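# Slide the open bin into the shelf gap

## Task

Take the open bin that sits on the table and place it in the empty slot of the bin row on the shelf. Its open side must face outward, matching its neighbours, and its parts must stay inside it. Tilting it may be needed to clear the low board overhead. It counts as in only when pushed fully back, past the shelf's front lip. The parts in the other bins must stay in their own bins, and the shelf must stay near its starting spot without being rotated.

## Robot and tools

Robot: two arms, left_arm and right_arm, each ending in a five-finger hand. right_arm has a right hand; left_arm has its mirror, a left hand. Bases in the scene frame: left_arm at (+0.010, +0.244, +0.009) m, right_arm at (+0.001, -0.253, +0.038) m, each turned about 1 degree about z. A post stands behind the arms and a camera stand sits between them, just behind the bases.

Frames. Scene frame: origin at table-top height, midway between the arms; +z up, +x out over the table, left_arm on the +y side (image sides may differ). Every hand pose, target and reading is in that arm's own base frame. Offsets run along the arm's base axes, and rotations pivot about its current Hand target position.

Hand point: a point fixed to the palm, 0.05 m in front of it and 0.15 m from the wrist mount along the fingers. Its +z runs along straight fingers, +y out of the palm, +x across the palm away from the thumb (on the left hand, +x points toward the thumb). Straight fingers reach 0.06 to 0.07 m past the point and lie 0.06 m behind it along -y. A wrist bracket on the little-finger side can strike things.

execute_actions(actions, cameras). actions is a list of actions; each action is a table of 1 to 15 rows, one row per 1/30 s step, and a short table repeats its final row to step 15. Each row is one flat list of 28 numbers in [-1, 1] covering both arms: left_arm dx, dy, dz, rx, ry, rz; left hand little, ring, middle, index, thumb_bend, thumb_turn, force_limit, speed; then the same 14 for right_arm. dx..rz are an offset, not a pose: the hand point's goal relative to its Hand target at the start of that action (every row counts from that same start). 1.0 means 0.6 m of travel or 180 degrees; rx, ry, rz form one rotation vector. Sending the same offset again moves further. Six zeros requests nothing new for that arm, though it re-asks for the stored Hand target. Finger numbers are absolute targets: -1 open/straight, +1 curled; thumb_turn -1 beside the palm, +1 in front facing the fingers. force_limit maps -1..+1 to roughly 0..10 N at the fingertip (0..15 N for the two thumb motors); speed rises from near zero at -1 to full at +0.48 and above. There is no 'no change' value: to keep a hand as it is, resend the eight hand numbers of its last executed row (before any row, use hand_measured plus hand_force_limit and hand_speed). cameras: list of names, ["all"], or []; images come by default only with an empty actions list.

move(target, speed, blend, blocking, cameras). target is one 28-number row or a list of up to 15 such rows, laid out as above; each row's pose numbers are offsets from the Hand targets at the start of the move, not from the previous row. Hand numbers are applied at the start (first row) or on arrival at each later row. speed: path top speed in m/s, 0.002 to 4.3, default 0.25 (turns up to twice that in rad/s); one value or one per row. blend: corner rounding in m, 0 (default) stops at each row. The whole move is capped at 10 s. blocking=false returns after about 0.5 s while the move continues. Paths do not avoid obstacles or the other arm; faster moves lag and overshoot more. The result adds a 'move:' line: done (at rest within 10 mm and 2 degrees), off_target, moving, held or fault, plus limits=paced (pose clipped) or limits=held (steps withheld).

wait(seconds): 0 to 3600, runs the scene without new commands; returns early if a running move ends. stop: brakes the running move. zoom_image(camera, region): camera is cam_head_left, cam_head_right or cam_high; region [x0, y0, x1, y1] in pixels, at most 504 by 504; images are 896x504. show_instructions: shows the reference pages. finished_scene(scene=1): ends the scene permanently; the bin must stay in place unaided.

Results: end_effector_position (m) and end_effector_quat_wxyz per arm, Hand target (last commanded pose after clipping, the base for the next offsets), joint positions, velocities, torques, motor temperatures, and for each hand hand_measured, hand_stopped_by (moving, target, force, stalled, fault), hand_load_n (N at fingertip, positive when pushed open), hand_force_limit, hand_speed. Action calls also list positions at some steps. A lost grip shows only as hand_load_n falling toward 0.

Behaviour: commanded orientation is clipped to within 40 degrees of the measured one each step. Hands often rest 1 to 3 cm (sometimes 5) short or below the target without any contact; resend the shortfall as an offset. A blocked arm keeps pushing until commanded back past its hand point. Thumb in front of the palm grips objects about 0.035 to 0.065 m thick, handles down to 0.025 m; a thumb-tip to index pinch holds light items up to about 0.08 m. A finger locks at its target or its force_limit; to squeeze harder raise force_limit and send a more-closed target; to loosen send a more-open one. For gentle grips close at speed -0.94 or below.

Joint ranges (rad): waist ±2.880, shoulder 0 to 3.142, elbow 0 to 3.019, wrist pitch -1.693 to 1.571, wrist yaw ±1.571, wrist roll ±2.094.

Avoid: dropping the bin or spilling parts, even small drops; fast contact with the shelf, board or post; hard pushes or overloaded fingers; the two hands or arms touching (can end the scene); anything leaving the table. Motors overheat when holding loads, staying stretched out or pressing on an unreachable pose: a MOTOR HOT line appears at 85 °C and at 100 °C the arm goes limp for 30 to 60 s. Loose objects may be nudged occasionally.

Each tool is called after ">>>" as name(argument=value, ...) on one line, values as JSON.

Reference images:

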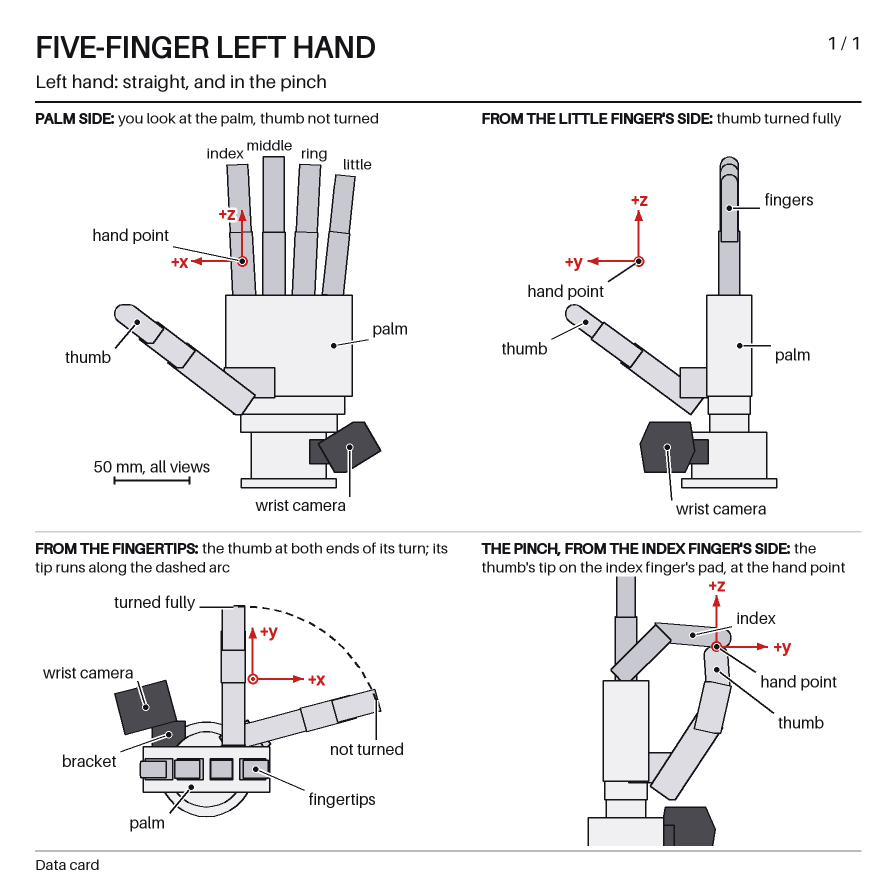

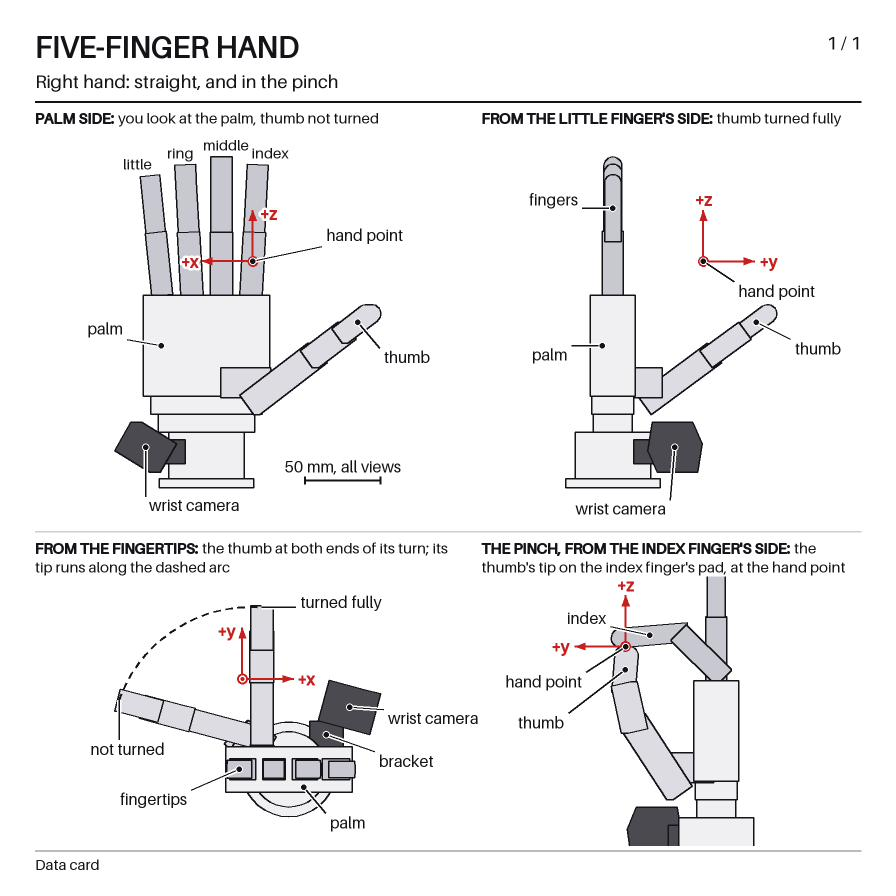

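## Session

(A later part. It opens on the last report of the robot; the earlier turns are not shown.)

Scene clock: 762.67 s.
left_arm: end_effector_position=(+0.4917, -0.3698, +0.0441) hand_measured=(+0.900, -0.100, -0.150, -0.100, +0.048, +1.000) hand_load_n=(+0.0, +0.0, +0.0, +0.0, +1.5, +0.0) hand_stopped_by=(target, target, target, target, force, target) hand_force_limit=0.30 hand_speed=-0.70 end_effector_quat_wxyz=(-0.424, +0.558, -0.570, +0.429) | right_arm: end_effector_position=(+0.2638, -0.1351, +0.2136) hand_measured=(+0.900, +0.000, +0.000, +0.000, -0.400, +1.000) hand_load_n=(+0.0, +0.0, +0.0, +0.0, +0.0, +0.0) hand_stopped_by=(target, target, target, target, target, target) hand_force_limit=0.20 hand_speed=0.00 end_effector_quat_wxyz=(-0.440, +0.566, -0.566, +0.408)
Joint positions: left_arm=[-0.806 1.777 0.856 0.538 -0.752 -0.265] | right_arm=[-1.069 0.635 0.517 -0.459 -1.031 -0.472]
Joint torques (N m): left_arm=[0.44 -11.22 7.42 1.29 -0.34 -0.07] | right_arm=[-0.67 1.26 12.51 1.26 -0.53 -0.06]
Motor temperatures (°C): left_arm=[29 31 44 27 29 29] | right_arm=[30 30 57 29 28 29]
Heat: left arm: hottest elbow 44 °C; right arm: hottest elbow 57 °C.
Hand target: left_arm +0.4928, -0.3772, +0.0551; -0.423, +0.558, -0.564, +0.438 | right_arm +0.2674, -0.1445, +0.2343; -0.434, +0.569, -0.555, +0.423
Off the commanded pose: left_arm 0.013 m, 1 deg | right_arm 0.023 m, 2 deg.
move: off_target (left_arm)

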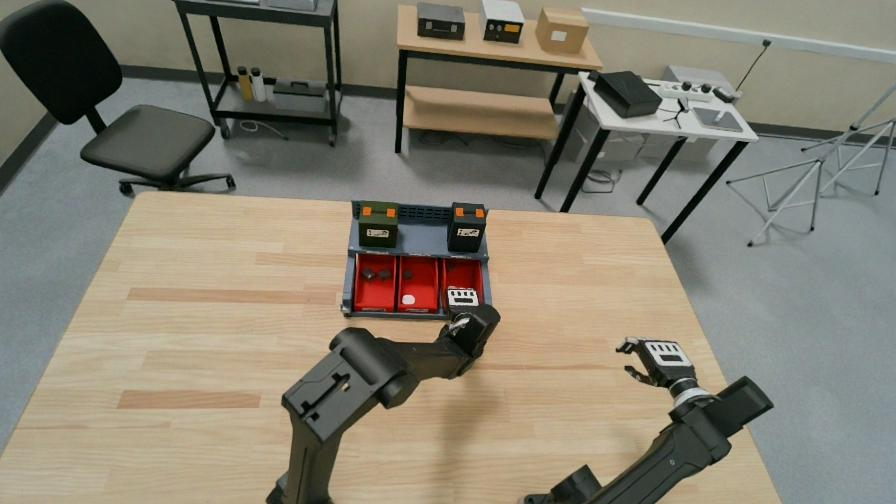

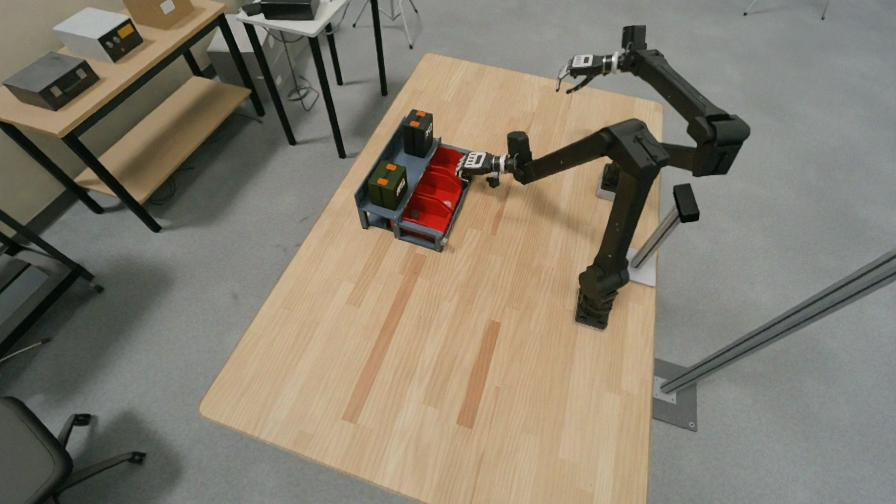

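>>> move(target=[-0.022,0.008,0.0,0,0,0, 0.9,-0.1,-0.15,-0.1,0.3,1,0.3,-0.7, 0,0,0,0,0,0, 0.9,0,0,0,-0.4,1,0.2,0], speed=0.04, cameras=["cam_head_left","cam_high"])

>>> zoom_image(camera="cam_head_left", region=[430, 245, 500, 325])

>>> zoom_image(camera="cam_high", region=[425, 135, 485, 200])

Scene clock: 768.53 s.
left_arm: end_effector_position=(+0.4858, -0.3674, +0.0552) hand_measured=(+0.900, -0.100, -0.150, -0.100, +0.050, +1.000) hand_load_n=(+0.0, +0.0, +0.0, +0.0, +0.0, +0.0) hand_stopped_by=(target, target, target, target, force, target) hand_force_limit=0.30 hand_speed=-0.70 end_effector_quat_wxyz=(-0.427, +0.559, -0.563, +0.434) | right_arm: end_effector_position=(+0.2638, -0.1351, +0.2136) hand_measured=(+0.900, +0.000, +0.000, +0.000, -0.400, +1.000) hand_load_n=(+0.0, +0.0, +0.0, +0.0, +0.0, +0.0) hand_stopped_by=(target, target, target, target, target, target) hand_force_limit=0.20 hand_speed=0.00 end_effector_quat_wxyz=(-0.440, +0.566, -0.566, +0.408)
Joint positions: left_arm=[-0.815 1.746 0.838 0.538 -0.768 -0.268] | right_arm=[-1.069 0.635 0.517 -0.459 -1.031 -0.472]
Joint torques (N m): left_arm=[0.15 -10.52 6.08 1.63 -0.22 -0.12] | right_arm=[-0.67 1.38 12.51 1.25 -0.54 -0.06]
Motor temperatures (°C): left_arm=[29 31 44 27 29 29] | right_arm=[30 30 57 29 28 29]
Heat: left arm: hottest elbow 44 °C; right arm: hottest elbow 57 °C.
Hand target: left_arm +0.4796, -0.3723, +0.0552; -0.423, +0.558, -0.564, +0.438 | right_arm +0.2674, -0.1445, +0.2343; -0.434, +0.569, -0.555, +0.423
Off the commanded pose: left_arm 0.008 m, 1 deg | right_arm 0.023 m, 2 deg.
move: done

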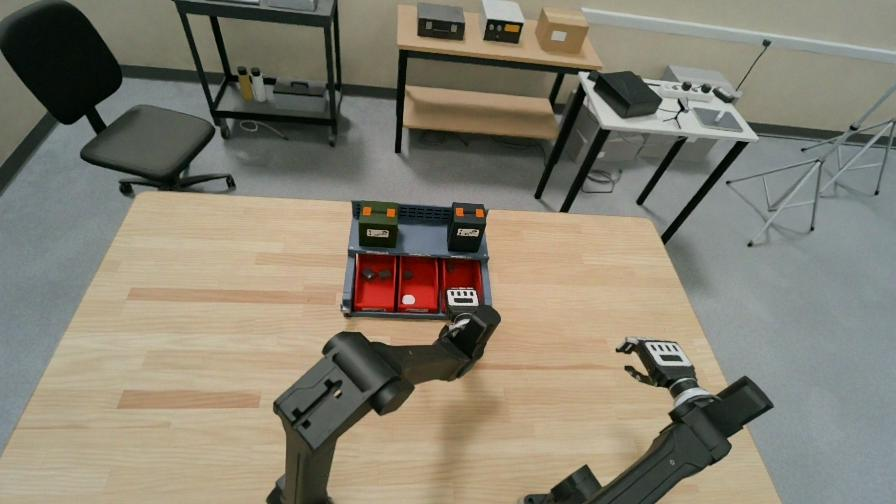

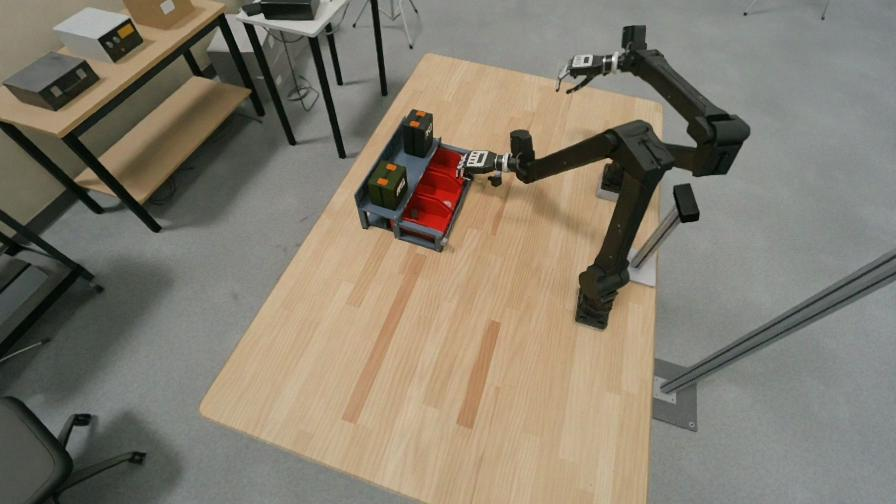

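Scaled by 6.300 from the camera's image (finer frame: 1280x720).

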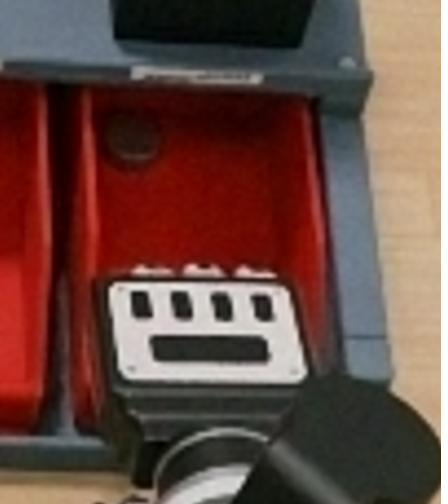

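Scaled by 7.754 from the camera's image (finer frame: 1280x720).

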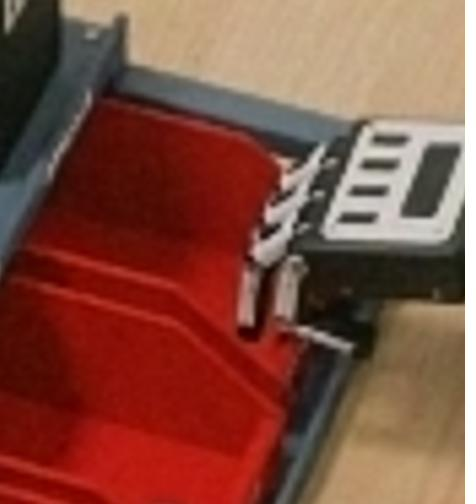

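>>> move(target=[[0.0,0.0,0.05,0,0,0, 0.9,-0.1,-0.15,-0.1,0.3,1,0.3,-0.7, 0,0,0,0,0,0, 0.9,0,0,0,-0.4,1,0.2,0],[-0.02,0.0,0.12,0,0,0, 0.9,-0.1,-0.15,-0.1,0.3,1,0.3,-0.7, 0,0,0,0,0,0, 0.9,0,0,0,-0.4,1,0.2,0]], speed=0.05, blend=0.01, cameras=["cam_head_left","cam_high"])

>>> zoom_image(camera="cam_head_left", region=[430, 245, 500, 325])

>>> zoom_image(camera="cam_high", region=[425, 135, 485, 200])

Scene clock: 774.13 s.
left_arm: end_effector_position=(+0.4662, -0.3596, +0.1141) hand_measured=(+0.900, -0.100, -0.150, -0.100, +0.050, +1.000) hand_load_n=(+0.0, +0.0, -0.5, +0.0, +0.0, +0.0) hand_stopped_by=(target, target, target, target, force, target) hand_force_limit=0.30 hand_speed=-0.70 end_effector_quat_wxyz=(-0.427, +0.559, -0.569, +0.426) | right_arm: end_effector_position=(+0.2638, -0.1351, +0.2136) hand_measured=(+0.900, +0.000, +0.000, +0.000, -0.400, +1.000) hand_load_n=(+0.0, +0.0, +0.0, +0.0, +0.0, +0.0) hand_stopped_by=(target, target, target, target, target, target) hand_force_limit=0.20 hand_speed=0.00 end_effector_quat_wxyz=(-0.440, +0.566, -0.566, +0.408)
Joint positions: left_arm=[-0.835 1.57 0.838 0.336 -0.787 -0.278] | right_arm=[-1.069 0.635 0.517 -0.459 -1.031 -0.472]
Joint torques (N m): left_arm=[0.21 -9.17 9.68 1.01 -0.21 -0.13] | right_arm=[-0.73 1.26 12.49 1.28 -0.53 -0.06]
Motor temperatures (°C): left_arm=[29 31 44 27 29 29] | right_arm=[30 30 57 29 28 29]
Heat: left arm: hottest elbow 44 °C; right arm: hottest elbow 57 °C.
Hand target: left_arm +0.4676, -0.3724, +0.1271; -0.423, +0.558, -0.564, +0.438 | right_arm +0.2674, -0.1445, +0.2343; -0.434, +0.569, -0.555, +0.423
Off the commanded pose: left_arm 0.018 m, 2 deg | right_arm 0.023 m, 2 deg.
move: off_target (left_arm)

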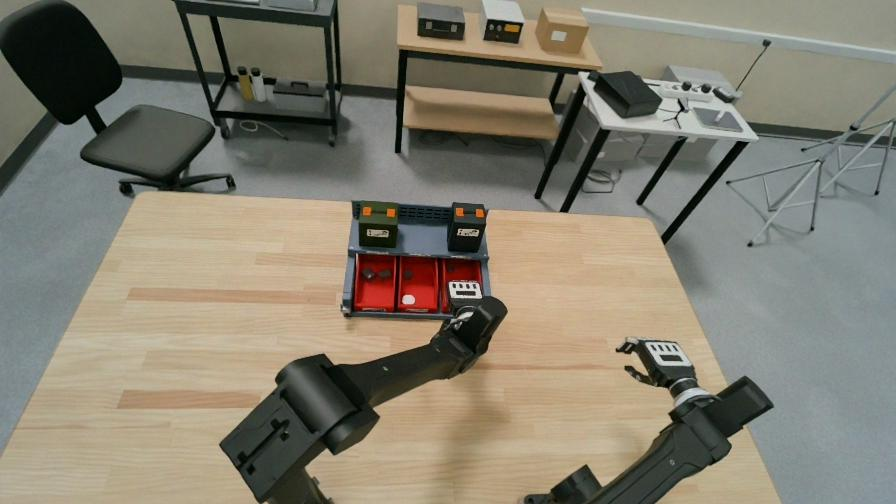

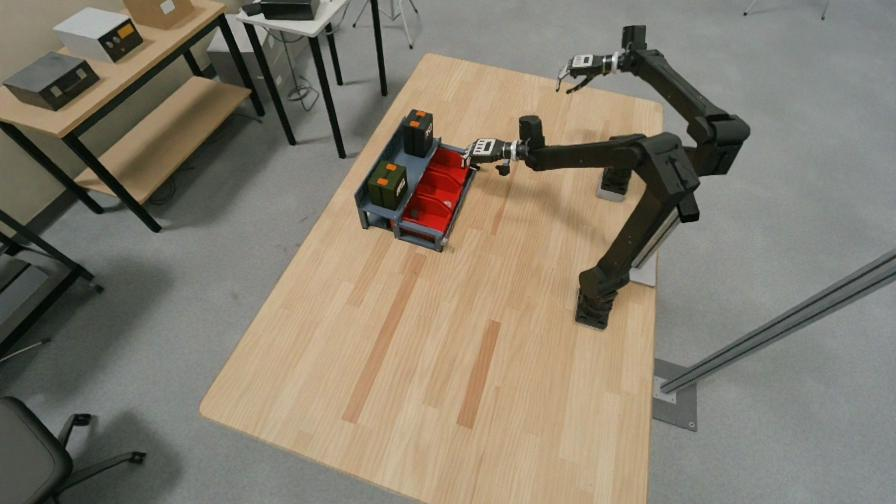

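Scaled by 6.300 from the camera's image (finer frame: 1280x720).

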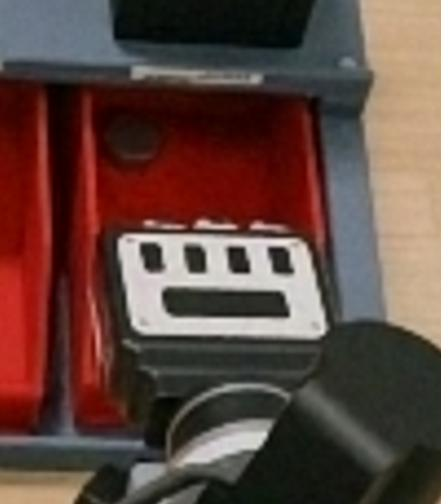

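Scaled by 7.754 from the camera's image (finer frame: 1280x720).

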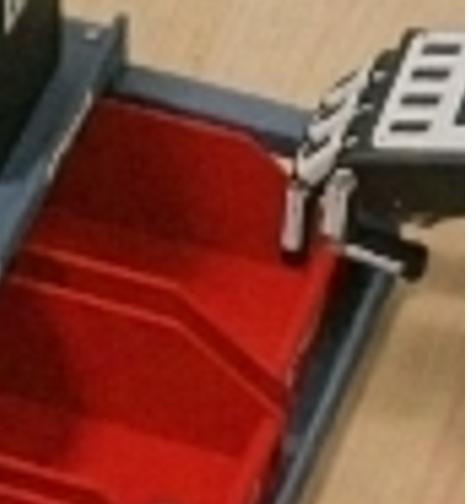

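>>> move(target=[[-0.06,0.0,0.08,0,0,0, 0.9,-0.1,-0.15,-0.1,0.3,1,0.3,-0.7, 0,0,0,0,0,0, 0.9,0,0,0,-0.4,1,0.2,0],[-0.25,0.15,0.10,0,0,0, 0.9,-0.1,-0.15,-0.1,0.3,1,0.3,-0.7, 0,0,0,0,0,0, 0.9,0,0,0,-0.4,1,0.2,0]], speed=0.12, blend=0.02, cameras=["all"])

>>> zoom_image(camera="cam_head_left", region=[340, 195, 500, 325])

>>> zoom_image(camera="cam_high", region=[350, 100, 485, 255])

>>> zoom_image(camera="cam_head_right", region=[430, 245, 500, 325])

Scene clock: 780.23 s.
left_arm: end_effector_position=(+0.3231, -0.2812, +0.1901) hand_measured=(+0.900, -0.100, -0.150, -0.100, +0.050, +1.000) hand_load_n=(+0.0, +0.0, +0.0, +0.0, +0.0, +0.0) hand_stopped_by=(target, target, target, target, force, target) hand_force_limit=0.30 hand_speed=-0.70 end_effector_quat_wxyz=(-0.426, +0.560, -0.560, +0.438) | right_arm: end_effector_position=(+0.2638, -0.1351, +0.2136) hand_measured=(+0.900, +0.000, +0.000, +0.000, -0.400, +1.000) hand_load_n=(+0.0, +0.0, +0.0, +0.0, +0.0, +0.0) hand_stopped_by=(target, target, target, target, target, target) hand_force_limit=0.20 hand_speed=0.00 end_effector_quat_wxyz=(-0.440, +0.566, -0.566, +0.408)
Joint positions: left_arm=[-1.021 1 0.579 -0.036 -0.956 -0.395] | right_arm=[-1.069 0.635 0.517 -0.459 -1.031 -0.472]
Joint torques (N m): left_arm=[0.21 -3.43 8.61 0.94 -0.32 -0.11] | right_arm=[-0.56 1.2 12.51 1.24 -0.53 -0.06]
Motor temperatures (°C): left_arm=[29 31 45 27 29 29] | right_arm=[30 29 57 29 28 29]
Heat: left arm: hottest elbow 45 °C; right arm: hottest elbow 57 °C.
Hand target: left_arm +0.3176, -0.2823, +0.1870; -0.423, +0.558, -0.564, +0.438 | right_arm +0.2674, -0.1445, +0.2343; -0.434, +0.569, -0.555, +0.423
Off the commanded pose: left_arm 0.006 m, 1 deg | right_arm 0.023 m, 2 deg.
move: done

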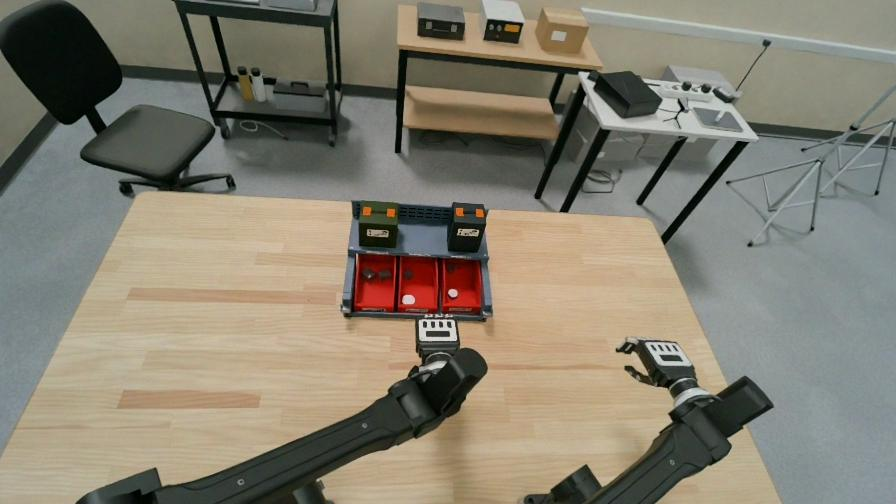

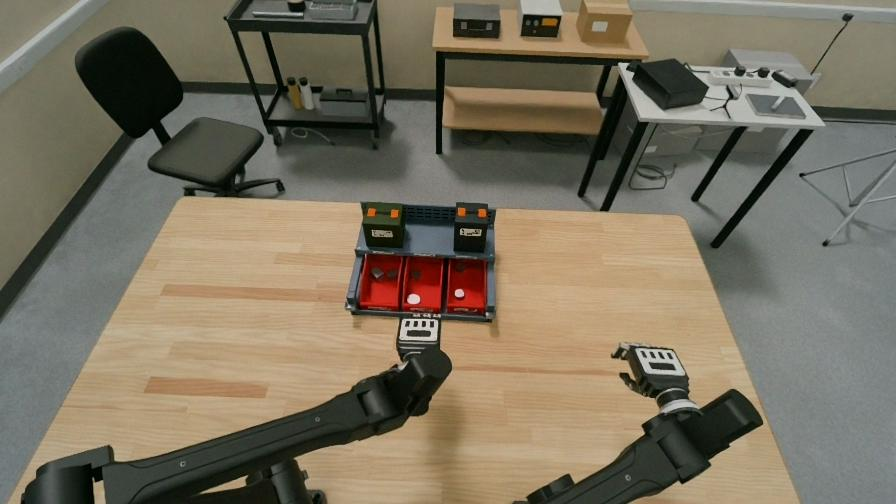

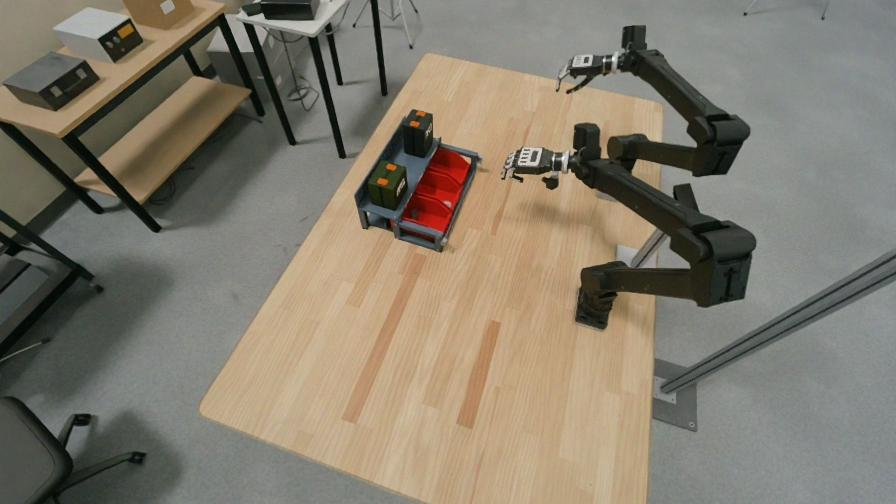

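Scaled by 3.150 from the camera's image (finer frame: 1280x720).

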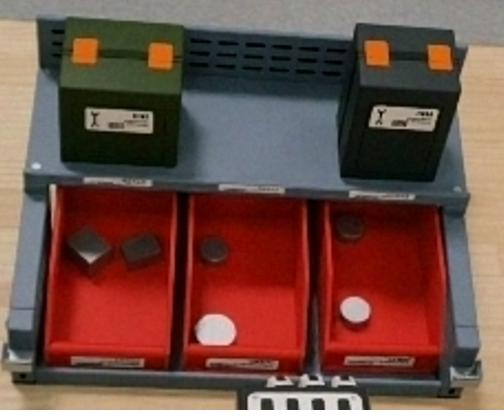

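Scaled by 3.252 from the camera's image (finer frame: 1280x720).

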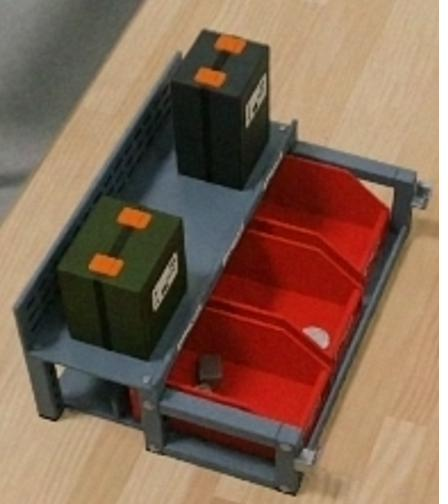

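Scaled by 6.300 from the camera's image (finer frame: 1280x720).

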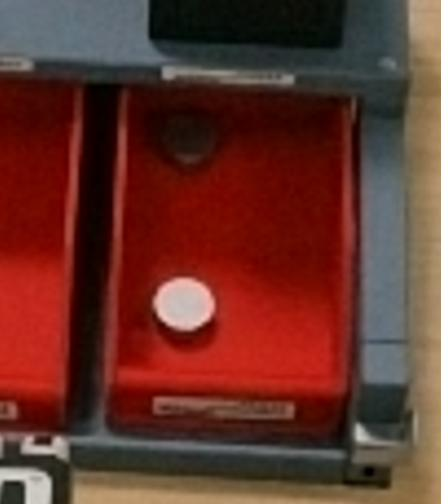

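>>> zoom_image(camera="cam_head_left", region=[390, 285, 500, 330])

>>> zoom_image(camera="cam_high", region=[425, 140, 490, 225])

>>> zoom_image(camera="cam_head_right", region=[350, 240, 500, 330])

Scaled by 4.582 from the camera's image (finer frame: 1280x720).

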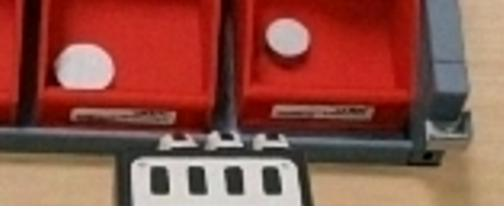

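Scaled by 5.929 from the camera's image (finer frame: 1280x720).

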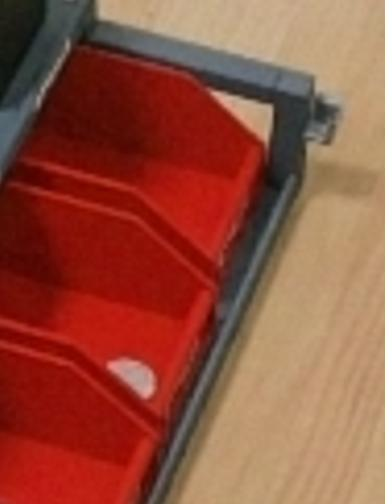

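Scaled by 3.360 from the camera's image (finer frame: 1280x720).

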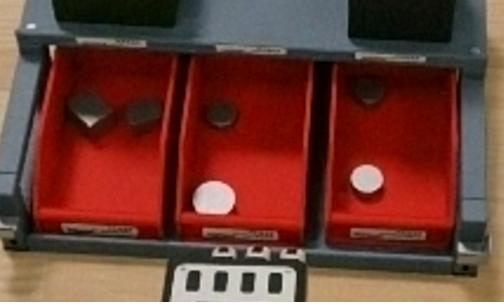

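>>> finished_scene()

The scene is finished: the task was done.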